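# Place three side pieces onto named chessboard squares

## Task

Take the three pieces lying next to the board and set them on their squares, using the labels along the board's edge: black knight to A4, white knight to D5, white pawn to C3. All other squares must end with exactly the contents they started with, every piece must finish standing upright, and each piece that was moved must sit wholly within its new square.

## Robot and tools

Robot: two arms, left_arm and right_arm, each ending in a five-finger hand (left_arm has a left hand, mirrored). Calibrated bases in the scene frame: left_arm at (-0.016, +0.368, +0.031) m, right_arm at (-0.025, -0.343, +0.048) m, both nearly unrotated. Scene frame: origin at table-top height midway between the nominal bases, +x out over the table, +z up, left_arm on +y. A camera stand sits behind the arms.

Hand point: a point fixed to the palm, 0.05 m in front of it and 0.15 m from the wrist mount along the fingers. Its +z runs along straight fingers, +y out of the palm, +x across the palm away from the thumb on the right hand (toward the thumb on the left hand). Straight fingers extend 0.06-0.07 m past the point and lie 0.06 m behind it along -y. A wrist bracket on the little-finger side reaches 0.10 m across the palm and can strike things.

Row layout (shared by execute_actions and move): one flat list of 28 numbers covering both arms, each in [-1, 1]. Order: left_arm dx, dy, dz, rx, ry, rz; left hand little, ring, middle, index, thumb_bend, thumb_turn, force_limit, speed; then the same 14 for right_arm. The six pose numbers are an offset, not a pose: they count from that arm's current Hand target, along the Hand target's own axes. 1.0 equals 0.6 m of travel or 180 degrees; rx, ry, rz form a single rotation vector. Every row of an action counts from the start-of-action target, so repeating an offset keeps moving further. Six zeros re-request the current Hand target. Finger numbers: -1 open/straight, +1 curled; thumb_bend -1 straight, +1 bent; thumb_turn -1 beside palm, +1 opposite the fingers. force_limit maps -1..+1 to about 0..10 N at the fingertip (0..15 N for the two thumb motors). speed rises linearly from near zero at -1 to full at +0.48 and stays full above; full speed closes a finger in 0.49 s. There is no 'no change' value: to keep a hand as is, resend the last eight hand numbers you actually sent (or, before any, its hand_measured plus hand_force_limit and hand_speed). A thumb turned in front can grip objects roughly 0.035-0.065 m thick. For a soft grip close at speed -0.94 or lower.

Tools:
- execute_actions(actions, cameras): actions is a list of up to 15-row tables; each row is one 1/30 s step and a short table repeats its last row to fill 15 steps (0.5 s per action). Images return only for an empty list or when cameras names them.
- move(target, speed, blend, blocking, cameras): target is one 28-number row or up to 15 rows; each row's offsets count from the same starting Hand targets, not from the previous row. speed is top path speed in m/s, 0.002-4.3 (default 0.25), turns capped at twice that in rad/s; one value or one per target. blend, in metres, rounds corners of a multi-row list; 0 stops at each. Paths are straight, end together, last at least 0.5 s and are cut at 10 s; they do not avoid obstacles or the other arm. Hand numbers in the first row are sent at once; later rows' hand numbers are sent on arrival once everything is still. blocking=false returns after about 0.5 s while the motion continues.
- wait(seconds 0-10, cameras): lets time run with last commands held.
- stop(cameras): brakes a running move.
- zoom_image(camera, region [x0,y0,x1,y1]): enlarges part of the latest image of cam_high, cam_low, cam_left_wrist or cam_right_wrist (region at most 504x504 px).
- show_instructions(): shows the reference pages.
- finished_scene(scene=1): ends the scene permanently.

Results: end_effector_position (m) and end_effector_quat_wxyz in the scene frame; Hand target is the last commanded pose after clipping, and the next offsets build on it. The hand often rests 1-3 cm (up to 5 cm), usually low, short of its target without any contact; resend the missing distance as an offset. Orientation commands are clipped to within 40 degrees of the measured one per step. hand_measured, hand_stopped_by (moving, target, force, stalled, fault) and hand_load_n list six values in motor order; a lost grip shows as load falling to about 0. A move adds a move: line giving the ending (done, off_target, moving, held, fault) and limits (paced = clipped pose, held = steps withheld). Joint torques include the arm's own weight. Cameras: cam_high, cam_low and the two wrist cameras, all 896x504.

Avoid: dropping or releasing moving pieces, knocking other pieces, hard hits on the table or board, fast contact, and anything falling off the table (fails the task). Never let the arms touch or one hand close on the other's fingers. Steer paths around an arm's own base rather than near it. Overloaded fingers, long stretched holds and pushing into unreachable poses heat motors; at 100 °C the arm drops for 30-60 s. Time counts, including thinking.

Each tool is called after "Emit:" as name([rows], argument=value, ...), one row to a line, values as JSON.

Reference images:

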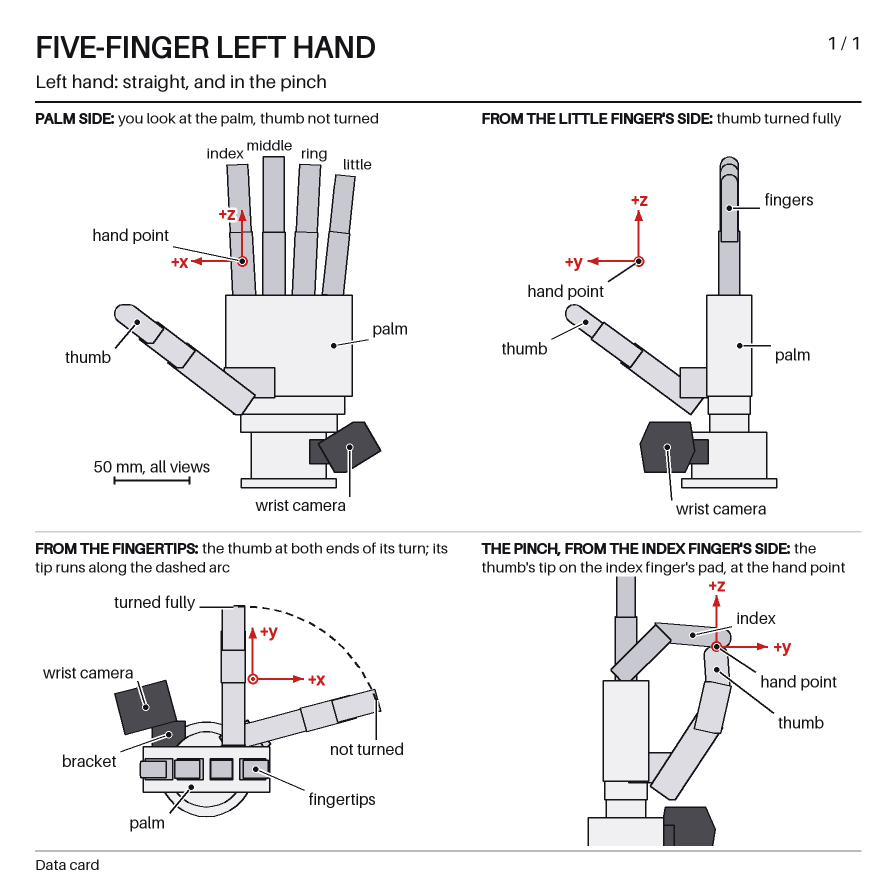

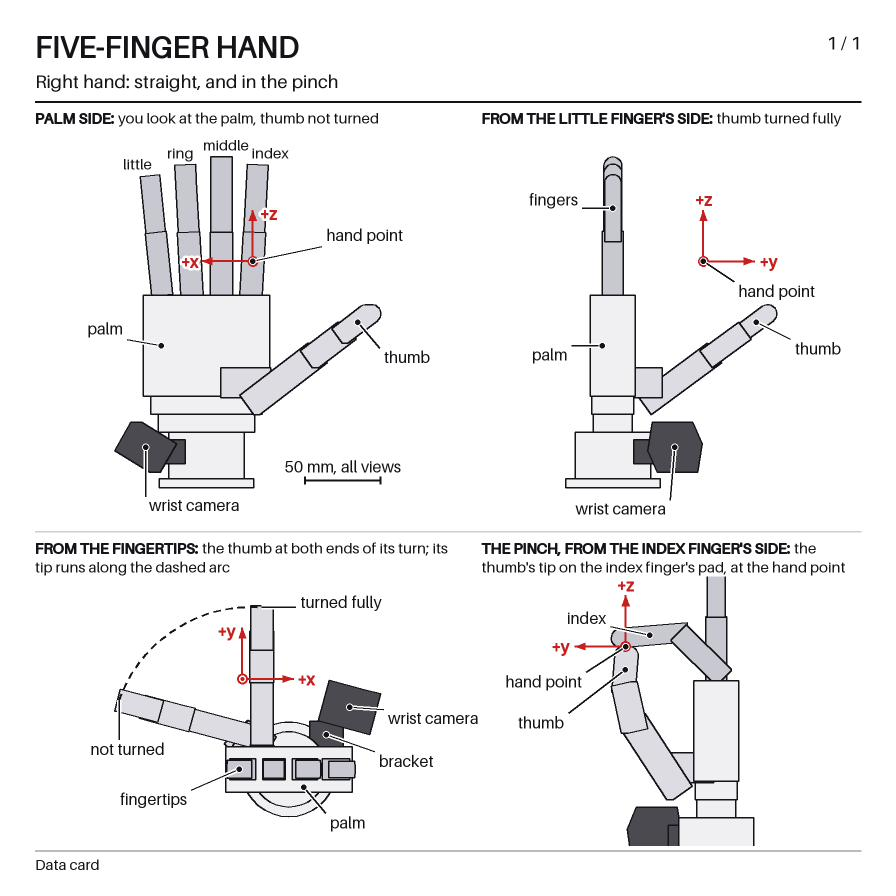

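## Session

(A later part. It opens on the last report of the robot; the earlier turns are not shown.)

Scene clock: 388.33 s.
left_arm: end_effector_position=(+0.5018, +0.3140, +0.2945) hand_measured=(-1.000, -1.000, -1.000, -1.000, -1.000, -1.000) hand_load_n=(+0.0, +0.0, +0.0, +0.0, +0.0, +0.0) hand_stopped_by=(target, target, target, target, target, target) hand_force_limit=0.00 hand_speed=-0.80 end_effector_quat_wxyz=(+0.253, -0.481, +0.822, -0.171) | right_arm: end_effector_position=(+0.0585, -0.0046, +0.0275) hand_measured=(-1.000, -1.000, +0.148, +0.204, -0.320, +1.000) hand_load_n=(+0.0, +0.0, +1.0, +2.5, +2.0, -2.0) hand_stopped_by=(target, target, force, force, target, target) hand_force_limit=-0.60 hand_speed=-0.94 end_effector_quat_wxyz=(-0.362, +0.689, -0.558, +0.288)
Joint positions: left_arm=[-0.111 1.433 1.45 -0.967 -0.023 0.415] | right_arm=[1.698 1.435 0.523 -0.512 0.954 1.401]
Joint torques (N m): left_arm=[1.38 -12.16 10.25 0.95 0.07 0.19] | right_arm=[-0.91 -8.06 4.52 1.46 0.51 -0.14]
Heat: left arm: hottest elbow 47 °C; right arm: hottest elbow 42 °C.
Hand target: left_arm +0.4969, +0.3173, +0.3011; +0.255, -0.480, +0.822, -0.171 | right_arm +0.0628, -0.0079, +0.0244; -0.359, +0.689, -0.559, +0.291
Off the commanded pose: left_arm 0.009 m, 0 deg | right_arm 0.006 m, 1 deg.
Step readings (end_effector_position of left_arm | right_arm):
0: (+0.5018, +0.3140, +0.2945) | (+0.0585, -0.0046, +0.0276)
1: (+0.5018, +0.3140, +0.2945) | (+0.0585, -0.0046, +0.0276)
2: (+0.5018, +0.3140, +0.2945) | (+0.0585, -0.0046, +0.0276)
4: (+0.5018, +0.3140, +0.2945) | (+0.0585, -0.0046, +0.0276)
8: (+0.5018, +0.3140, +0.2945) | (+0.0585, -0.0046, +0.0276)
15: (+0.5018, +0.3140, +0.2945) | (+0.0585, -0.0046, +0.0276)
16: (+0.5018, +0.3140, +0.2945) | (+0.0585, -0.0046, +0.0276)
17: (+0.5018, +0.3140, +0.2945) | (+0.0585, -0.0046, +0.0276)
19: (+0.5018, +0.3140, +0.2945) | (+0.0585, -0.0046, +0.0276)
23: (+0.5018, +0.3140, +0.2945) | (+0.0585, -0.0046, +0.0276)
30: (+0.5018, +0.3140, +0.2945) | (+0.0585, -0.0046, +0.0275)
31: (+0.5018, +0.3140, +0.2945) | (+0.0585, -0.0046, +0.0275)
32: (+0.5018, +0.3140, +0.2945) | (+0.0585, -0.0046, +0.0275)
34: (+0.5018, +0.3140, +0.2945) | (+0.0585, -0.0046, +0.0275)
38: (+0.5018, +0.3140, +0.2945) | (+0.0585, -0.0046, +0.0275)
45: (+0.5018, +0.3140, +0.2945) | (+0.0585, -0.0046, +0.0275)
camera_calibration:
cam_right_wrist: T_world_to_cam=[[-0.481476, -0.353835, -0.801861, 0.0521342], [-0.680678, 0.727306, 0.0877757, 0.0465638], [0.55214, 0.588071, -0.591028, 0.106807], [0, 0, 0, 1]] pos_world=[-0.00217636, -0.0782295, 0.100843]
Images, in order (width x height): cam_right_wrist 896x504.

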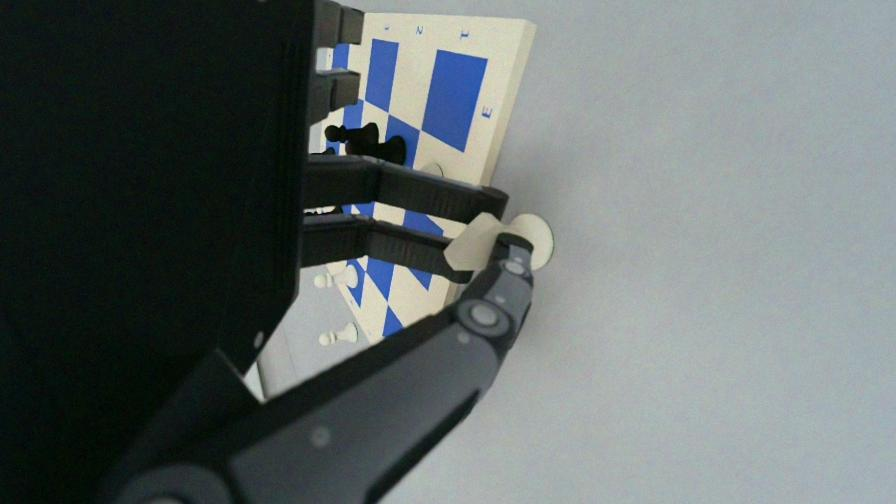

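Emit:
move(target=[0,0,0,0,0,0,-1,-1,-1,-1,-1,-1,0,-0.8,0,-0.0546,-0.0382,0,0,0,-1,-1,0.4,0.4,-0.32,1,-0.6,-0.94], speed=0.06, cameras=["cam_right_wrist","cam_low"])

Emit:
zoom_image(camera="cam_low", region=[440, 150, 640, 260])

Scene clock: 396.70 s.
left_arm: end_effector_position=(+0.5018, +0.3140, +0.2945) hand_measured=(-1.000, -1.000, -1.000, -1.000, -1.000, -1.000) hand_load_n=(+0.0, +0.0, +0.0, +0.0, +0.0, +0.0) hand_stopped_by=(target, target, target, target, target, target) hand_force_limit=0.00 hand_speed=-0.80 end_effector_quat_wxyz=(+0.253, -0.481, +0.822, -0.171) | right_arm: end_effector_position=(+0.0607, -0.0209, +0.0518) hand_measured=(-1.000, -1.000, +0.148, +0.204, -0.320, +1.000) hand_load_n=(+0.0, +0.0, +1.5, +2.5, +2.0, -1.5) hand_stopped_by=(target, target, force, force, target, target) hand_force_limit=-0.60 hand_speed=-0.94 end_effector_quat_wxyz=(-0.353, +0.694, -0.553, +0.297)
Joint positions: left_arm=[-0.111 1.433 1.45 -0.967 -0.023 0.415] | right_arm=[1.697 1.331 0.523 -0.643 0.954 1.397]
Joint torques (N m): left_arm=[1.32 -12.34 10.25 1.01 0.08 0.18] | right_arm=[-0.73 -8.41 8.05 0.12 0.53 -0.13]
Heat: left arm: hottest elbow 47 °C; right arm: hottest elbow 42 °C.
Hand target: left_arm +0.4969, +0.3173, +0.3011; +0.255, -0.480, +0.822, -0.171 | right_arm +0.0628, -0.0079, +0.0644; -0.359, +0.689, -0.559, +0.291
Off the commanded pose: left_arm 0.009 m, 0 deg | right_arm 0.018 m, 1 deg.
move: off_target (right_arm)
camera_calibration:
cam_right_wrist: T_world_to_cam=[[-0.478281, -0.377281, -0.793036, 0.0657259], [-0.681674, 0.728817, 0.0643892, 0.0591128], [0.553686, 0.571388, -0.605762, 0.129875], [0, 0, 0, 1]] pos_world=[-0.000179047, -0.0924945, 0.12699]
Images, in order (width x height): cam_low 896x504, cam_right_wrist 896x504.

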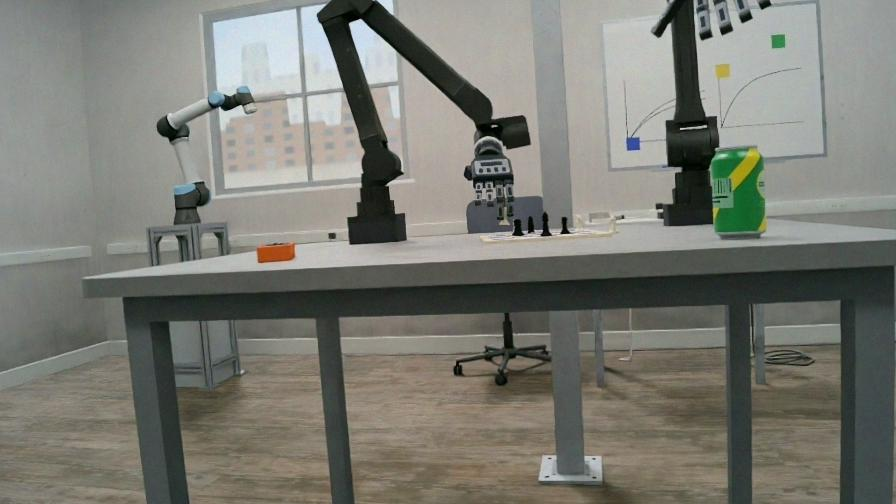

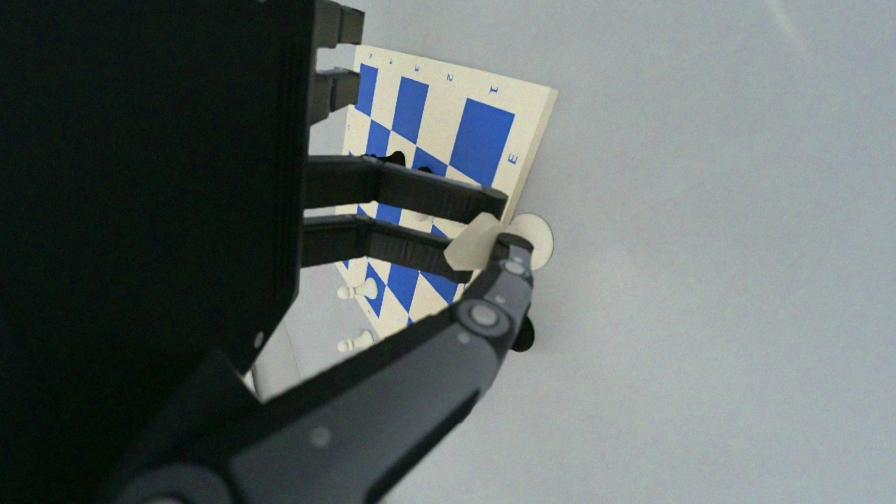

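Scaled by 2.520 from the camera's 896x504 image, which has a finer 1280x720 frame.

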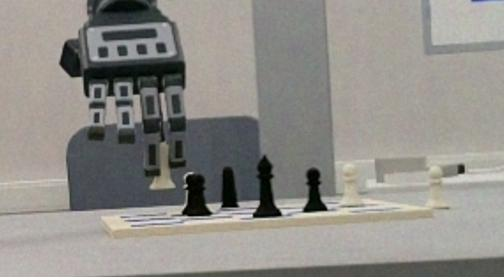

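Emit:
move([
  [0,0,0,0,0,0,-1,-1,-1,-1,-1,-1,0,-0.8,0.0092,-0.0702,-0.016,0,0,0,-1,-1,0.4,0.4,-0.32,1,-0.6,-0.94],
  [0,0,0,0,0,0,-1,-1,-1,-1,-1,-1,0,-0.8,-0.002,-0.2408,0.254,0,0,0,-1,-1,0.4,0.4,-0.32,1,-0.6,-0.94],
], speed=0.12, blend=[0.02,0], cameras=["cam_right_wrist","cam_high"])

Scene clock: 417.97 s.
left_arm: end_effector_position=(+0.5018, +0.3140, +0.2945) hand_measured=(-1.000, -1.000, -1.000, -1.000, -1.000, -1.000) hand_load_n=(+0.0, -0.5, +0.0, +0.0, -0.5, +0.0) hand_stopped_by=(target, target, target, target, target, target) hand_force_limit=0.00 hand_speed=-0.80 end_effector_quat_wxyz=(+0.253, -0.481, +0.822, -0.171) | right_arm: end_effector_position=(+0.2490, +0.0156, +0.0794) hand_measured=(-1.000, -1.000, +0.148, +0.204, -0.320, +1.000) hand_load_n=(-0.5, +0.0, +1.0, +2.0, +2.0, -1.5) hand_stopped_by=(target, target, force, force, target, target) hand_force_limit=-0.60 hand_speed=-0.94 end_effector_quat_wxyz=(-0.339, +0.699, -0.557, +0.292)
Joint positions: left_arm=[-0.111 1.433 1.45 -0.967 -0.023 0.415] | right_arm=[1.1 1.397 0.642 -0.125 0.679 0.61]
Joint torques (N m): left_arm=[1.26 -11.99 10.22 1.02 0.07 0.19] | right_arm=[-0.56 -8.7 10.26 2.52 0.25 -0.16]
Heat: left arm: hottest elbow 47 °C; right arm: hottest elbow 42 °C.
Hand target: left_arm +0.4969, +0.3173, +0.3011; +0.255, -0.480, +0.822, -0.171 | right_arm +0.2658, +0.0361, +0.0954; -0.358, +0.689, -0.558, +0.291
Off the commanded pose: left_arm 0.009 m, 0 deg | right_arm 0.031 m, 3 deg.
move: off_target (right_arm)
camera_calibration:
cam_right_wrist: T_world_to_cam=[[-0.502812, -0.386653, -0.773097, 0.196142], [-0.675678, 0.733618, 0.072544, 0.156813], [0.539109, 0.558841, -0.630125, 0.027135], [0, 0, 0, 1]] pos_world=[0.189949, -0.054366, 0.15736]
Images, in order (width x height): cam_high 896x504, cam_right_wrist 896x504.

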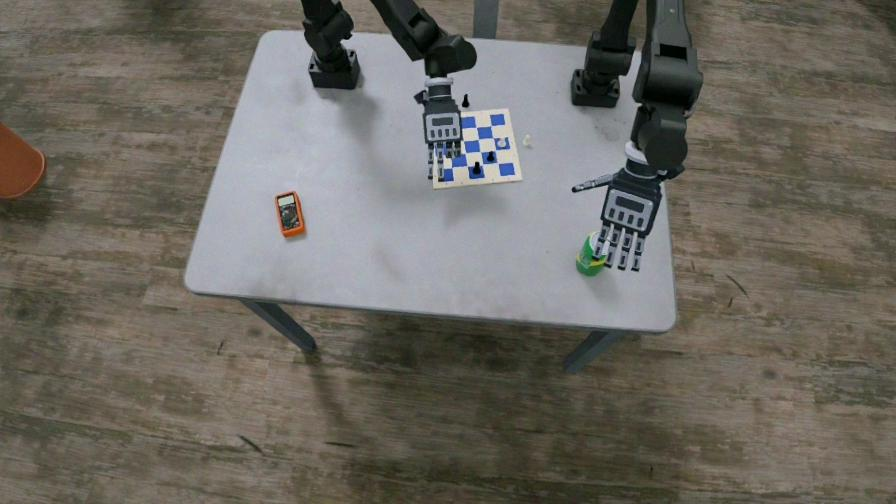

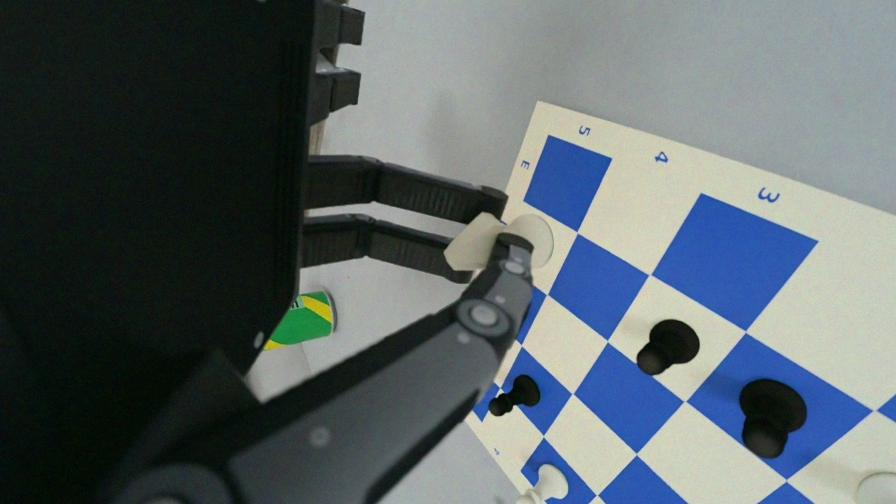

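Emit:
move(target=[0,0,0,0,0,0,-1,-1,-1,-1,-1,-1,0,-0.8,-0.0262,-0.0218,0.031,0.0106,-0.0077,0.0092,-1,-1,0.4,0.4,-0.32,1,-0.6,-0.94], speed=0.06, cameras=["cam_right_wrist"])

Scene clock: 449.17 s.
left_arm: end_effector_position=(+0.5018, +0.3140, +0.2945) hand_measured=(-1.000, -1.000, -1.000, -1.000, -1.000, -1.000) hand_load_n=(+0.0, +0.0, +0.0, +0.0, +0.0, +0.0) hand_stopped_by=(target, target, target, target, target, target) hand_force_limit=0.00 hand_speed=-0.80 end_effector_quat_wxyz=(+0.253, -0.481, +0.822, -0.171) | right_arm: end_effector_position=(+0.2666, +0.0370, +0.0798) hand_measured=(-1.000, -1.000, +0.148, +0.204, -0.320, +1.000) hand_load_n=(+0.0, +0.0, +1.0, +2.0, +2.0, -2.0) hand_stopped_by=(target, target, force, force, target, target) hand_force_limit=-0.60 hand_speed=-0.94 end_effector_quat_wxyz=(-0.362, +0.689, -0.558, +0.287)
Joint positions: left_arm=[-0.111 1.433 1.45 -0.967 -0.023 0.415] | right_arm=[1.083 1.453 0.673 -0.035 0.664 0.589]
Joint torques (N m): left_arm=[1.2 -12.28 10.25 1.01 0.07 0.18] | right_arm=[-0.79 -9.23 10.11 2.69 0.23 -0.14]
Heat: left arm: hottest elbow 47 °C; right arm: hottest elbow 44 °C.
Hand target: left_arm +0.4969, +0.3173, +0.3011; +0.255, -0.480, +0.822, -0.171 | right_arm +0.2848, +0.0563, +0.0955; -0.381, +0.678, -0.559, +0.287
Off the commanded pose: left_arm 0.009 m, 0 deg | right_arm 0.031 m, 3 deg.
move: off_target (right_arm)
camera_calibration:
cam_right_wrist: T_world_to_cam=[[-0.48253, -0.353882, -0.801207, 0.209133], [-0.68136, 0.726458, 0.0894856, 0.153505], [0.550375, 0.58909, -0.591659, -0.00131394], [0, 0, 0, 1]] pos_world=[0.206228, -0.0367321, 0.153045]
Images, in order (width x height): cam_right_wrist 896x504.

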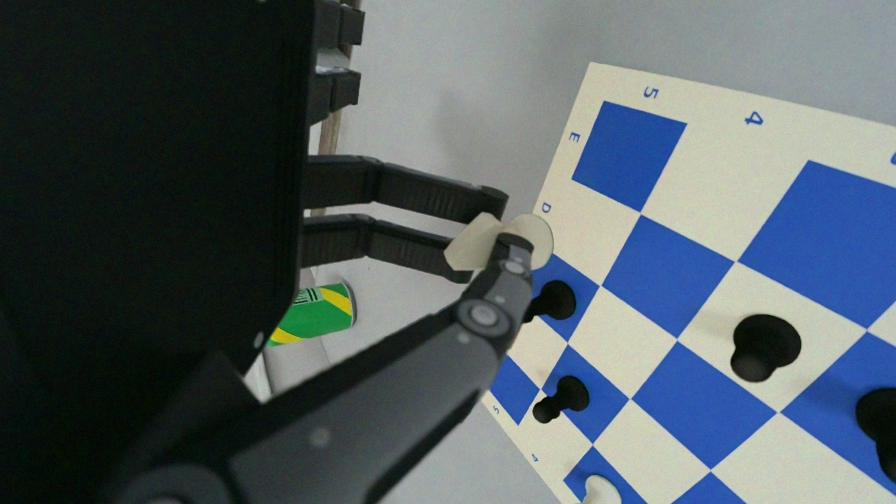

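Emit:
move(target=[0,0,0,0,0,0,-1,-1,-1,-1,-1,-1,0,-0.8,0.0042,0.0482,0.0328,0,0,0,-1,-1,0.4,0.4,-0.32,1,-0.6,-0.94], speed=0.05, cameras=["cam_right_wrist","cam_low"])

Emit:
zoom_image(camera="cam_low", region=[440, 150, 640, 260])

Emit:
zoom_image(camera="cam_right_wrist", region=[400, 100, 700, 400])

Scene clock: 470.07 s.
left_arm: end_effector_position=(+0.5018, +0.3140, +0.2945) hand_measured=(-1.000, -1.000, -1.000, -1.000, -1.000, -1.000) hand_load_n=(+0.0, +0.0, +0.0, +0.0, +0.0, +0.0) hand_stopped_by=(target, target, target, target, target, target) hand_force_limit=0.00 hand_speed=-0.80 end_effector_quat_wxyz=(+0.253, -0.481, +0.822, -0.171) | right_arm: end_effector_position=(+0.2752, +0.0503, +0.0576) hand_measured=(-1.000, -1.000, +0.148, +0.204, -0.320, +1.000) hand_load_n=(+0.0, +0.0, +1.0, +2.0, +2.0, -2.0) hand_stopped_by=(target, target, force, force, target, target) hand_force_limit=-0.60 hand_speed=-0.94 end_effector_quat_wxyz=(-0.375, +0.683, -0.559, +0.284)
Joint positions: left_arm=[-0.111 1.433 1.45 -0.967 -0.023 0.415] | right_arm=[1.08 1.544 0.674 0.087 0.66 0.585]
Joint torques (N m): left_arm=[1.26 -12.4 10.24 1.03 0.06 0.19] | right_arm=[-0.73 -10.52 7.39 2.71 0.22 -0.14]
Heat: left arm: hottest elbow 47 °C; right arm: hottest elbow 47 °C.
Hand target: left_arm +0.4969, +0.3173, +0.3011; +0.255, -0.480, +0.822, -0.171 | right_arm +0.2857, +0.0554, +0.0605; -0.381, +0.678, -0.559, +0.287
Off the commanded pose: left_arm 0.009 m, 0 deg | right_arm 0.012 m, 1 deg.
move: off_target (right_arm)
camera_calibration:
cam_right_wrist: T_world_to_cam=[[-0.471064, -0.333088, -0.816793, 0.196929], [-0.683305, 0.723378, 0.0990846, 0.151826], [0.557847, 0.604794, -0.568358, -0.0311969], [0, 0, 0, 1]] pos_world=[0.213913, -0.0253651, 0.128076]
Images, in order (width x height): cam_low 896x504, cam_right_wrist 896x504.

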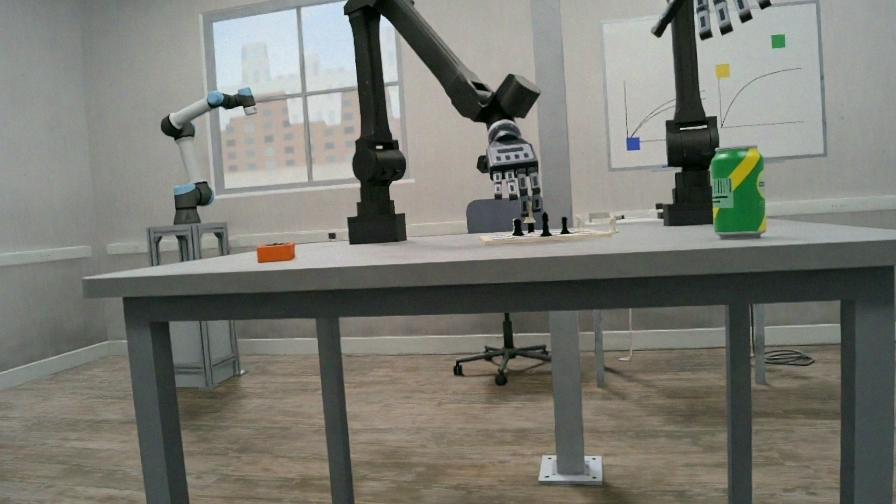

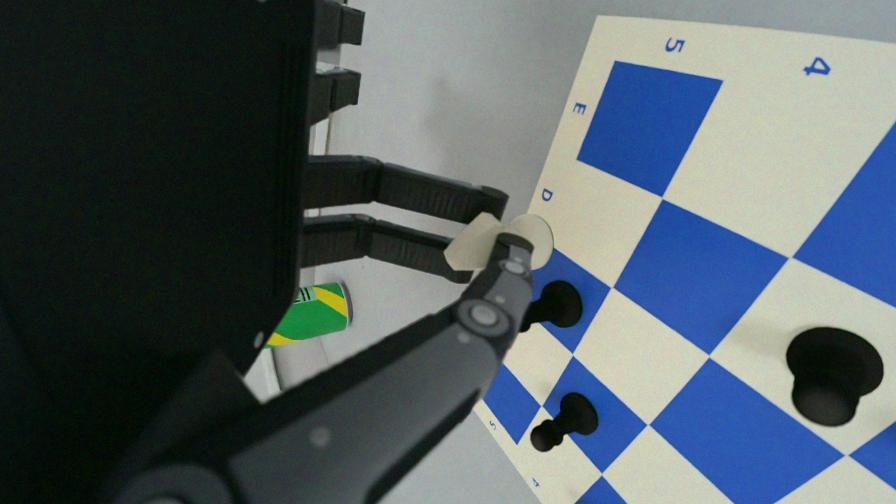

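Scaled by 2.520 from the camera's 896x504 image, which has a finer 1280x720 frame.

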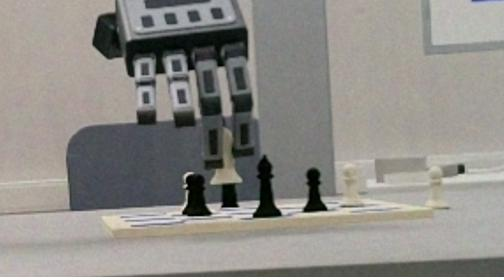

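Scaled by 1.680 from the camera's 896x504 image, which has a finer 1280x720 frame.

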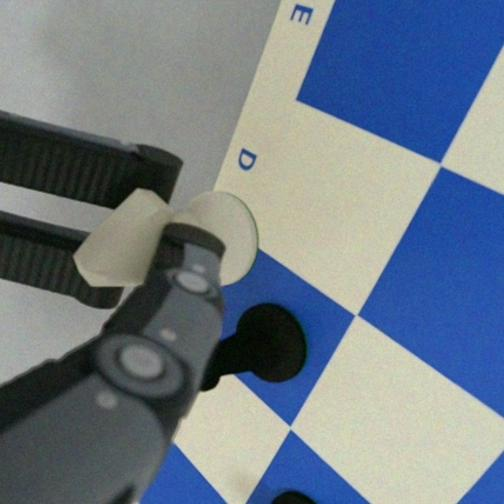

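Emit:
move(target=[0,0,0,0,0,0,-1,-1,-1,-1,-1,-1,0,-0.8,0.035,0.048,-0.0167,-0.0106,0.0077,-0.0092,-1,-1,0.4,0.4,-0.32,1,-0.6,-0.94], speed=0.05, cameras=["cam_right_wrist","cam_low"])

Emit:
zoom_image(camera="cam_low", region=[440, 150, 640, 260])

Emit:
zoom_image(camera="cam_right_wrist", region=[400, 100, 700, 400])

Scene clock: 490.57 s.
left_arm: end_effector_position=(+0.5018, +0.3140, +0.2945) hand_measured=(-1.000, -1.000, -1.000, -1.000, -1.000, -1.000) hand_load_n=(+0.0, +0.0, +0.0, +0.0, +0.0, +0.0) hand_stopped_by=(target, target, target, target, target, target) hand_force_limit=0.00 hand_speed=-0.80 end_effector_quat_wxyz=(+0.253, -0.481, +0.822, -0.171) | right_arm: end_effector_position=(+0.2667, +0.0326, +0.0428) hand_measured=(-1.000, -1.000, +0.148, +0.204, -0.320, +1.000) hand_load_n=(+0.0, +0.0, +1.0, +2.0, +2.0, -1.5) hand_stopped_by=(target, target, force, force, target, target) hand_force_limit=-0.60 hand_speed=-0.94 end_effector_quat_wxyz=(-0.358, +0.690, -0.558, +0.290)
Joint positions: left_arm=[-0.111 1.433 1.45 -0.967 -0.023 0.415] | right_arm=[1.08 1.544 0.636 0.087 0.666 0.585]
Joint torques (N m): left_arm=[1.38 -12.22 10.24 1.03 0.07 0.18] | right_arm=[0.21 -10.93 5.29 2.15 0.43 -0.01]
Heat: left arm: hottest elbow 47 °C; right arm: hottest elbow 46 °C.
Hand target: left_arm +0.4969, +0.3173, +0.3011; +0.255, -0.480, +0.822, -0.171 | right_arm +0.2664, +0.0303, +0.0410; -0.359, +0.689, -0.558, +0.291
Off the commanded pose: left_arm 0.009 m, 0 deg | right_arm 0.003 m, 0 deg.
move: done
camera_calibration:
cam_right_wrist: T_world_to_cam=[[-0.484085, -0.359866, -0.797595, 0.178438], [-0.679264, 0.729154, 0.0832796, 0.159612], [0.5516, 0.582092, -0.597417, -0.0205323], [0, 0, 0, 1]] pos_world=[0.206124, -0.0402164, 0.116763]
Images, in order (width x height): cam_low 896x504, cam_right_wrist 896x504.

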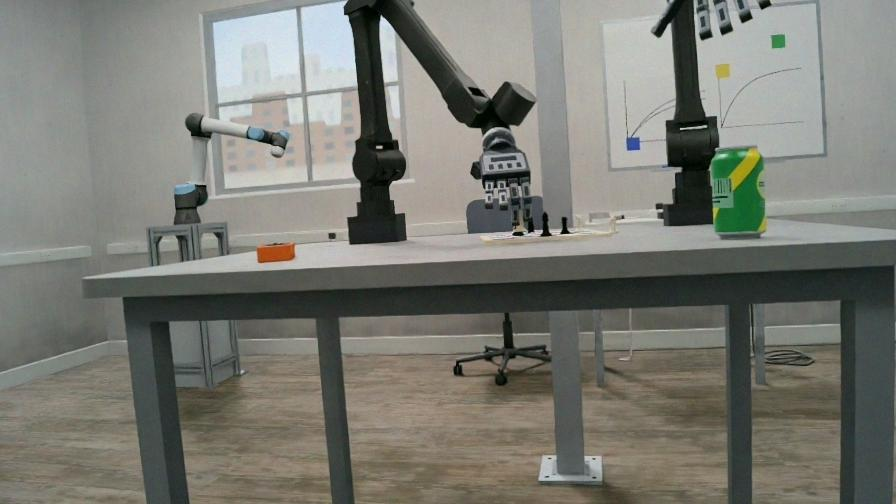

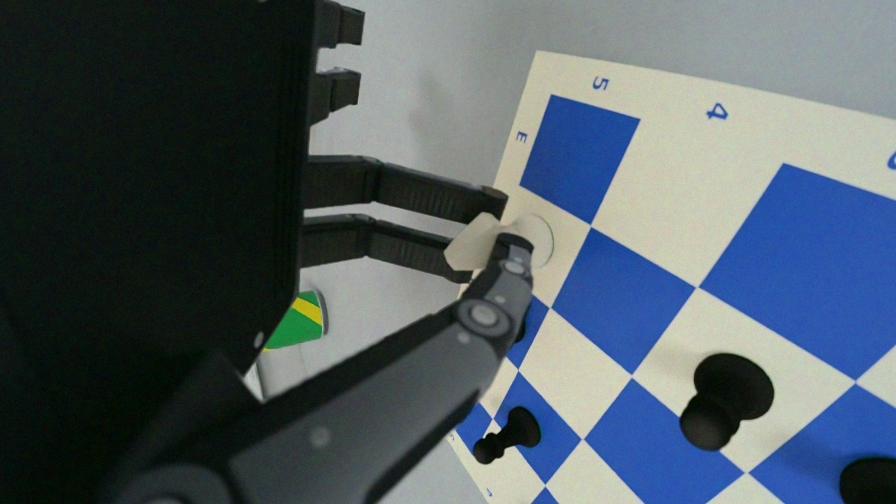

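Scaled by 2.520 from the camera's 896x504 image, which has a finer 1280x720 frame.

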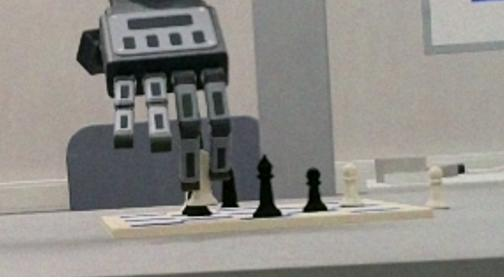

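Scaled by 1.680 from the camera's 896x504 image, which has a finer 1280x720 frame.

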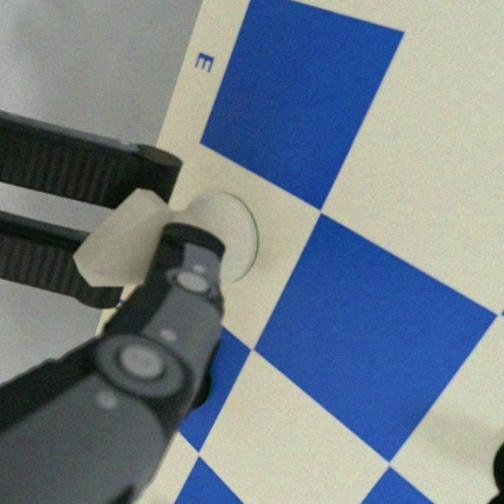

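Emit:
move(target=[0,0,0,0,0,0,-1,-1,-1,-1,-1,-1,0,-0.8,-0.0011,0.0108,0.011,0,0,0,-1,-1,0.4,0.4,-0.32,1,-0.6,-0.94], speed=0.03, cameras=["cam_right_wrist","cam_low"])

Emit:
zoom_image(camera="cam_low", region=[480, 180, 600, 250])

Emit:
zoom_image(camera="cam_right_wrist", region=[400, 100, 700, 400])

Scene clock: 504.37 s.
left_arm: end_effector_position=(+0.5018, +0.3140, +0.2945) hand_measured=(-1.000, -1.000, -1.000, -1.000, -1.000, -1.000) hand_load_n=(+0.0, +0.0, +0.0, +0.0, +0.0, +0.0) hand_stopped_by=(target, target, target, target, target, target) hand_force_limit=0.00 hand_speed=-0.80 end_effector_quat_wxyz=(+0.253, -0.481, +0.822, -0.171) | right_arm: end_effector_position=(+0.2680, +0.0350, +0.0392) hand_measured=(-1.000, -1.000, +0.148, +0.204, -0.320, +1.000) hand_load_n=(+0.0, +0.0, +1.0, +2.0, +2.0, -2.0) hand_stopped_by=(target, target, force, force, target, target) hand_force_limit=-0.60 hand_speed=-0.94 end_effector_quat_wxyz=(-0.361, +0.689, -0.558, +0.289)
Joint positions: left_arm=[-0.111 1.433 1.45 -0.967 -0.023 0.415] | right_arm=[1.08 1.559 0.636 0.109 0.666 0.585]
Joint torques (N m): left_arm=[1.2 -12.04 10.26 1.05 0.07 0.19] | right_arm=[-0.09 -9.88 4.98 2.65 0.37 -0.01]
Heat: left arm: hottest elbow 47 °C; right arm: hottest elbow 44 °C.
Hand target: left_arm +0.4969, +0.3173, +0.3011; +0.255, -0.480, +0.822, -0.171 | right_arm +0.2679, +0.0314, +0.0319; -0.359, +0.689, -0.558, +0.291
Off the commanded pose: left_arm 0.009 m, 0 deg | right_arm 0.008 m, 0 deg.
move: done
camera_calibration:
cam_right_wrist: T_world_to_cam=[[-0.481503, -0.355051, -0.801307, 0.176435], [-0.679535, 0.728647, 0.0854745, 0.159109], [0.553522, 0.585672, -0.592116, -0.0255554], [0, 0, 0, 1]] pos_world=[0.20722, -0.038324, 0.112647]
Images, in order (width x height): cam_low 896x504, cam_right_wrist 896x504.

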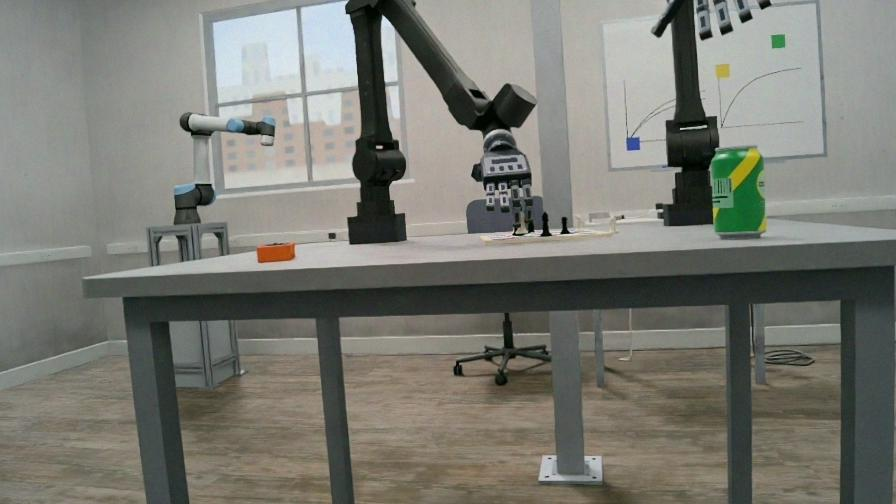

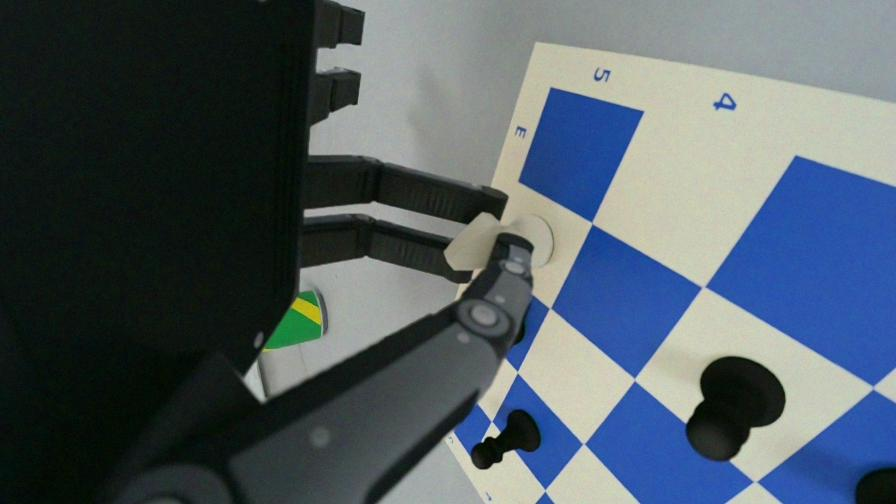

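Scaled by 4.200 from the camera's 896x504 image, which has a finer 1280x720 frame.

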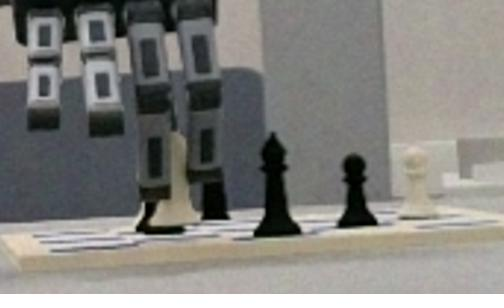

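Scaled by 1.680 from the camera's 896x504 image, which has a finer 1280x720 frame.

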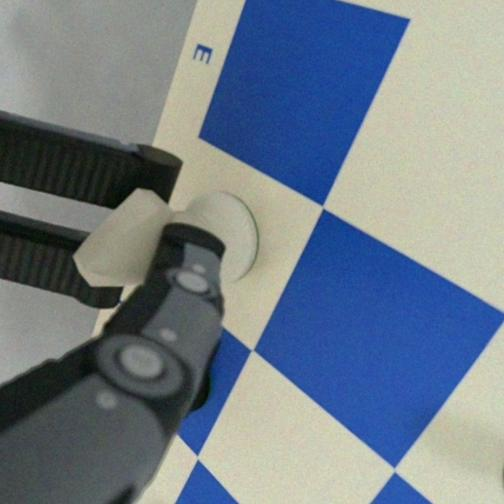

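Emit:
move(target=[0,0,0,0,0,0,-1,-1,-1,-1,-1,-1,0,-0.8,0.0033,0.0079,0.0047,0,0,0,-1,-1,0.4,0.4,-0.32,1,-0.6,-0.94], speed=0.03, cameras=["cam_right_wrist","cam_low"])

Emit:
zoom_image(camera="cam_low", region=[480, 180, 600, 250])

Emit:
zoom_image(camera="cam_right_wrist", region=[400, 100, 700, 400])

Scene clock: 527.90 s.
left_arm: end_effector_position=(+0.5018, +0.3140, +0.2945) hand_measured=(-1.000, -1.000, -1.000, -1.000, -1.000, -1.000) hand_load_n=(+0.0, +0.0, +0.0, +0.0, +0.0, +0.0) hand_stopped_by=(target, target, target, target, target, target) hand_force_limit=0.00 hand_speed=-0.80 end_effector_quat_wxyz=(+0.253, -0.481, +0.822, -0.171) | right_arm: end_effector_position=(+0.2669, +0.0329, +0.0332) hand_measured=(-1.000, -1.000, +0.148, +0.204, -0.320, +1.000) hand_load_n=(+0.0, +0.0, +1.0, +2.5, +2.0, -1.5) hand_stopped_by=(target, target, force, force, target, target) hand_force_limit=-0.60 hand_speed=-0.94 end_effector_quat_wxyz=(-0.361, +0.689, -0.558, +0.289)
Joint positions: left_arm=[-0.111 1.433 1.45 -0.967 -0.023 0.415] | right_arm=[1.08 1.572 0.625 0.132 0.666 0.585]
Joint torques (N m): left_arm=[1.26 -12.34 10.26 0.99 0.08 0.19] | right_arm=[0.03 -10.11 5.01 2.66 0.3 -0.03]
Heat: left arm: hottest elbow 47 °C; right arm: hottest elbow 43 °C.
Hand target: left_arm +0.4969, +0.3173, +0.3011; +0.255, -0.480, +0.822, -0.171 | right_arm +0.2679, +0.0293, +0.0263; -0.359, +0.689, -0.558, +0.291
Off the commanded pose: left_arm 0.009 m, 0 deg | right_arm 0.008 m, 0 deg.
move: done
camera_calibration:
cam_right_wrist: T_world_to_cam=[[-0.481503, -0.355051, -0.801307, 0.170304], [-0.679535, 0.728647, 0.0854745, 0.160337], [0.553522, 0.585672, -0.592116, -0.027214], [0, 0, 0, 1]] pos_world=[0.20602, -0.040424, 0.106647]
Images, in order (width x height): cam_low 896x504, cam_right_wrist 896x504.

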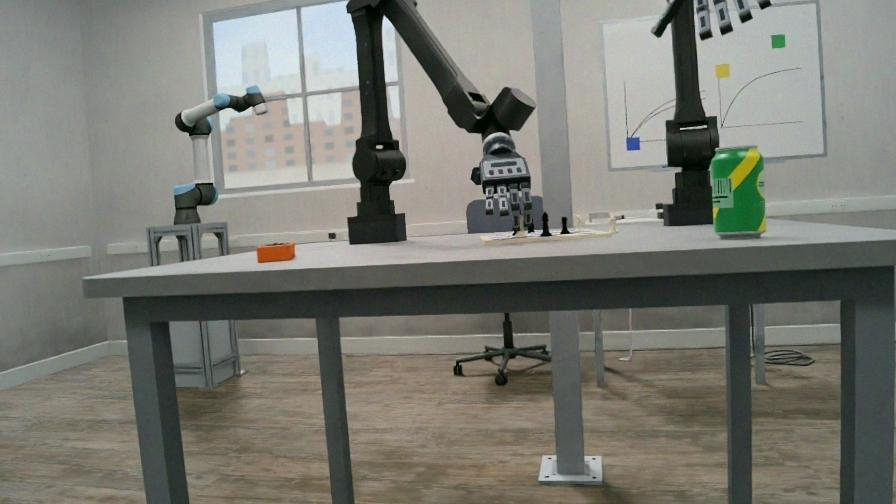

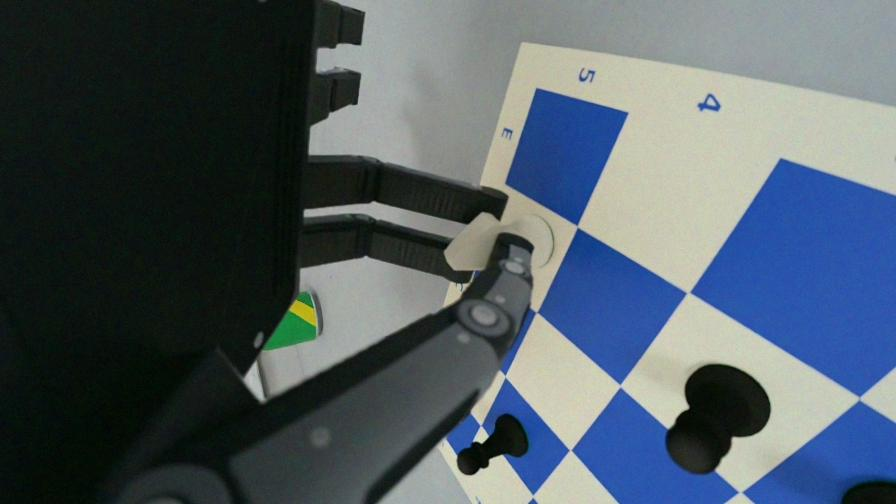

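Scaled by 4.200 from the camera's 896x504 image, which has a finer 1280x720 frame.

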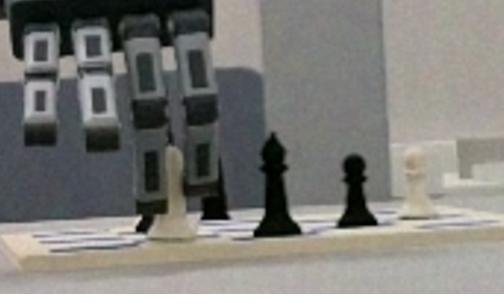

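Scaled by 1.680 from the camera's 896x504 image, which has a finer 1280x720 frame.

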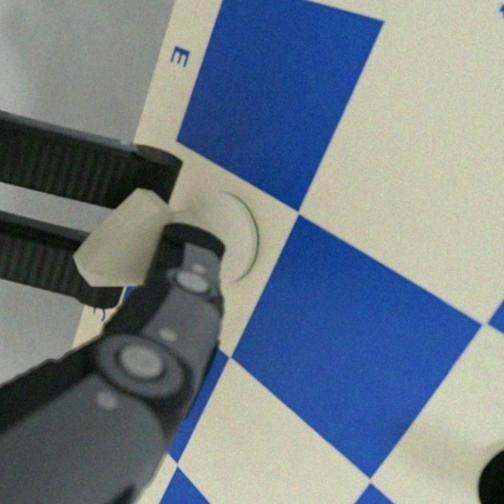

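Emit:
execute_actions([
  [[0,0,0,0,0,0,-1,-1,-1,-1,-1,-1,0,-0.8,0,0,0,0,0,0,-1,-1,-0.1,-0.1,-0.42,1,-0.6,-0.85]],
  [[0,0,0,0,0,0,-1,-1,-1,-1,-1,-1,0,-0.8,0,0,0,0,0,0,-1,-1,-0.1,-0.1,-0.42,1,-0.6,-0.85]],
], cameras=["cam_right_wrist","cam_low"])

Emit:
zoom_image(camera="cam_low", region=[480, 180, 600, 250])

Emit:
zoom_image(camera="cam_right_wrist", region=[400, 100, 700, 400])

Scene clock: 542.97 s.
left_arm: end_effector_position=(+0.5018, +0.3140, +0.2945) hand_measured=(-1.000, -1.000, -1.000, -1.000, -1.000, -1.000) hand_load_n=(+0.0, +0.0, +0.0, +0.0, +0.0, +0.0) hand_stopped_by=(target, target, target, target, target, target) hand_force_limit=0.00 hand_speed=-0.80 end_effector_quat_wxyz=(+0.253, -0.481, +0.822, -0.171) | right_arm: end_effector_position=(+0.2669, +0.0329, +0.0332) hand_measured=(-1.000, -1.000, -0.100, -0.100, -0.420, +1.000) hand_load_n=(+0.0, +0.0, +0.0, +0.0, +0.0, +0.0) hand_stopped_by=(target, target, target, target, target, target) hand_force_limit=-0.60 hand_speed=-0.85 end_effector_quat_wxyz=(-0.361, +0.689, -0.558, +0.289)
Joint positions: left_arm=[-0.111 1.433 1.45 -0.967 -0.023 0.415] | right_arm=[1.08 1.572 0.625 0.132 0.666 0.585]
Joint torques (N m): left_arm=[1.14 -12.16 10.28 1.02 0.08 0.18] | right_arm=[-0.09 -10.05 5.08 2.69 0.3 -0.06]
Heat: left arm: hottest elbow 47 °C; right arm: hottest elbow 42 °C.
Hand target: left_arm +0.4969, +0.3173, +0.3011; +0.255, -0.480, +0.822, -0.171 | right_arm +0.2679, +0.0293, +0.0263; -0.358, +0.689, -0.558, +0.291
Off the commanded pose: left_arm 0.009 m, 0 deg | right_arm 0.008 m, 0 deg.
Step readings (end_effector_position of left_arm | right_arm):
0: (+0.5018, +0.3140, +0.2945) | (+0.2669, +0.0329, +0.0332)
1: (+0.5018, +0.3140, +0.2945) | (+0.2669, +0.0329, +0.0332)
2: (+0.5018, +0.3140, +0.2945) | (+0.2669, +0.0329, +0.0332)
4: (+0.5018, +0.3140, +0.2945) | (+0.2669, +0.0329, +0.0332)
8: (+0.5018, +0.3140, +0.2945) | (+0.2669, +0.0329, +0.0332)
15: (+0.5018, +0.3140, +0.2945) | (+0.2669, +0.0329, +0.0332)
16: (+0.5018, +0.3140, +0.2945) | (+0.2669, +0.0329, +0.0332)
17: (+0.5018, +0.3140, +0.2945) | (+0.2669, +0.0329, +0.0332)
19: (+0.5018, +0.3140, +0.2945) | (+0.2669, +0.0329, +0.0332)
23: (+0.5018, +0.3140, +0.2945) | (+0.2669, +0.0329, +0.0332)
30: (+0.5018, +0.3140, +0.2945) | (+0.2669, +0.0329, +0.0332)
camera_calibration:
cam_right_wrist: T_world_to_cam=[[-0.481503, -0.355051, -0.801307, 0.170304], [-0.679535, 0.728647, 0.0854745, 0.160337], [0.553522, 0.585672, -0.592116, -0.027214], [0, 0, 0, 1]] pos_world=[0.20602, -0.040424, 0.106647]
Images, in order (width x height): cam_low 896x504, cam_right_wrist 896x504.

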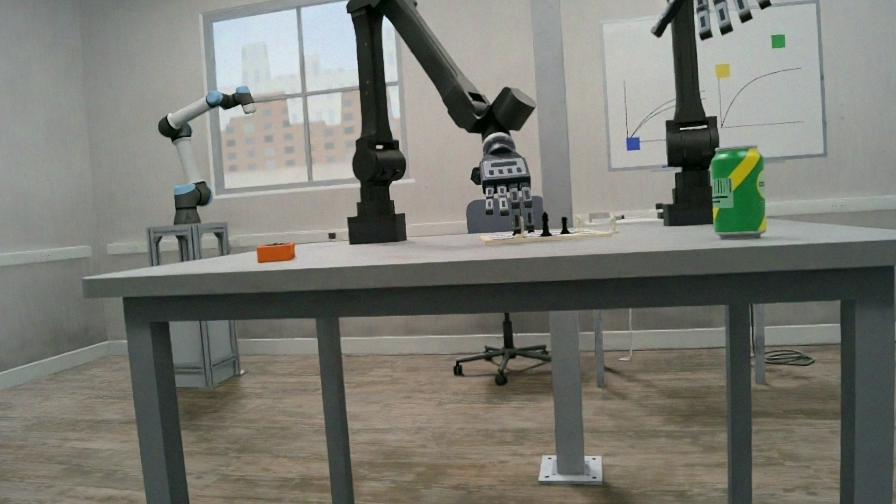

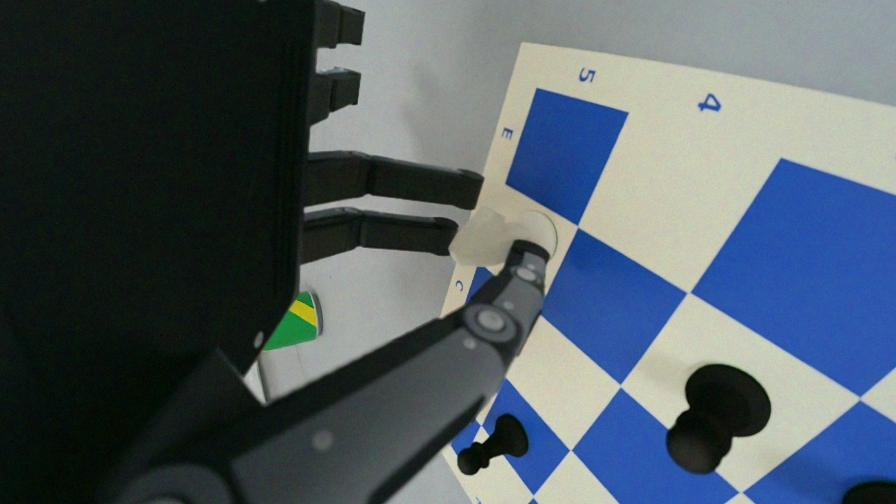

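Scaled by 4.200 from the camera's 896x504 image, which has a finer 1280x720 frame.

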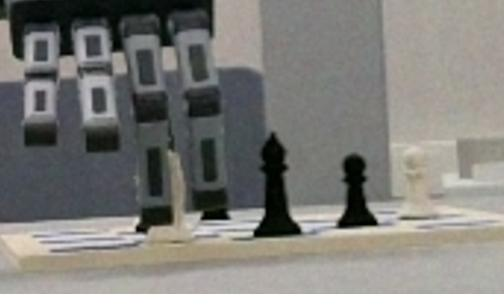

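Scaled by 1.680 from the camera's 896x504 image, which has a finer 1280x720 frame.

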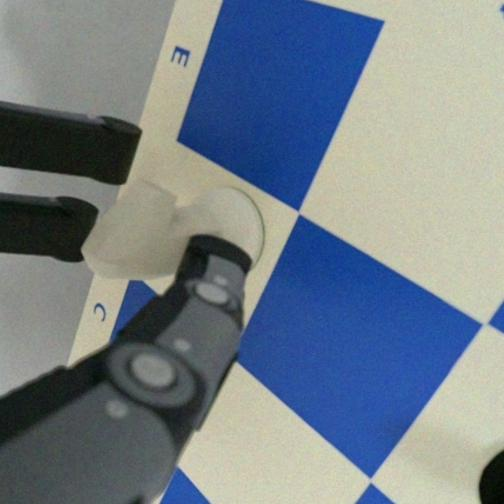

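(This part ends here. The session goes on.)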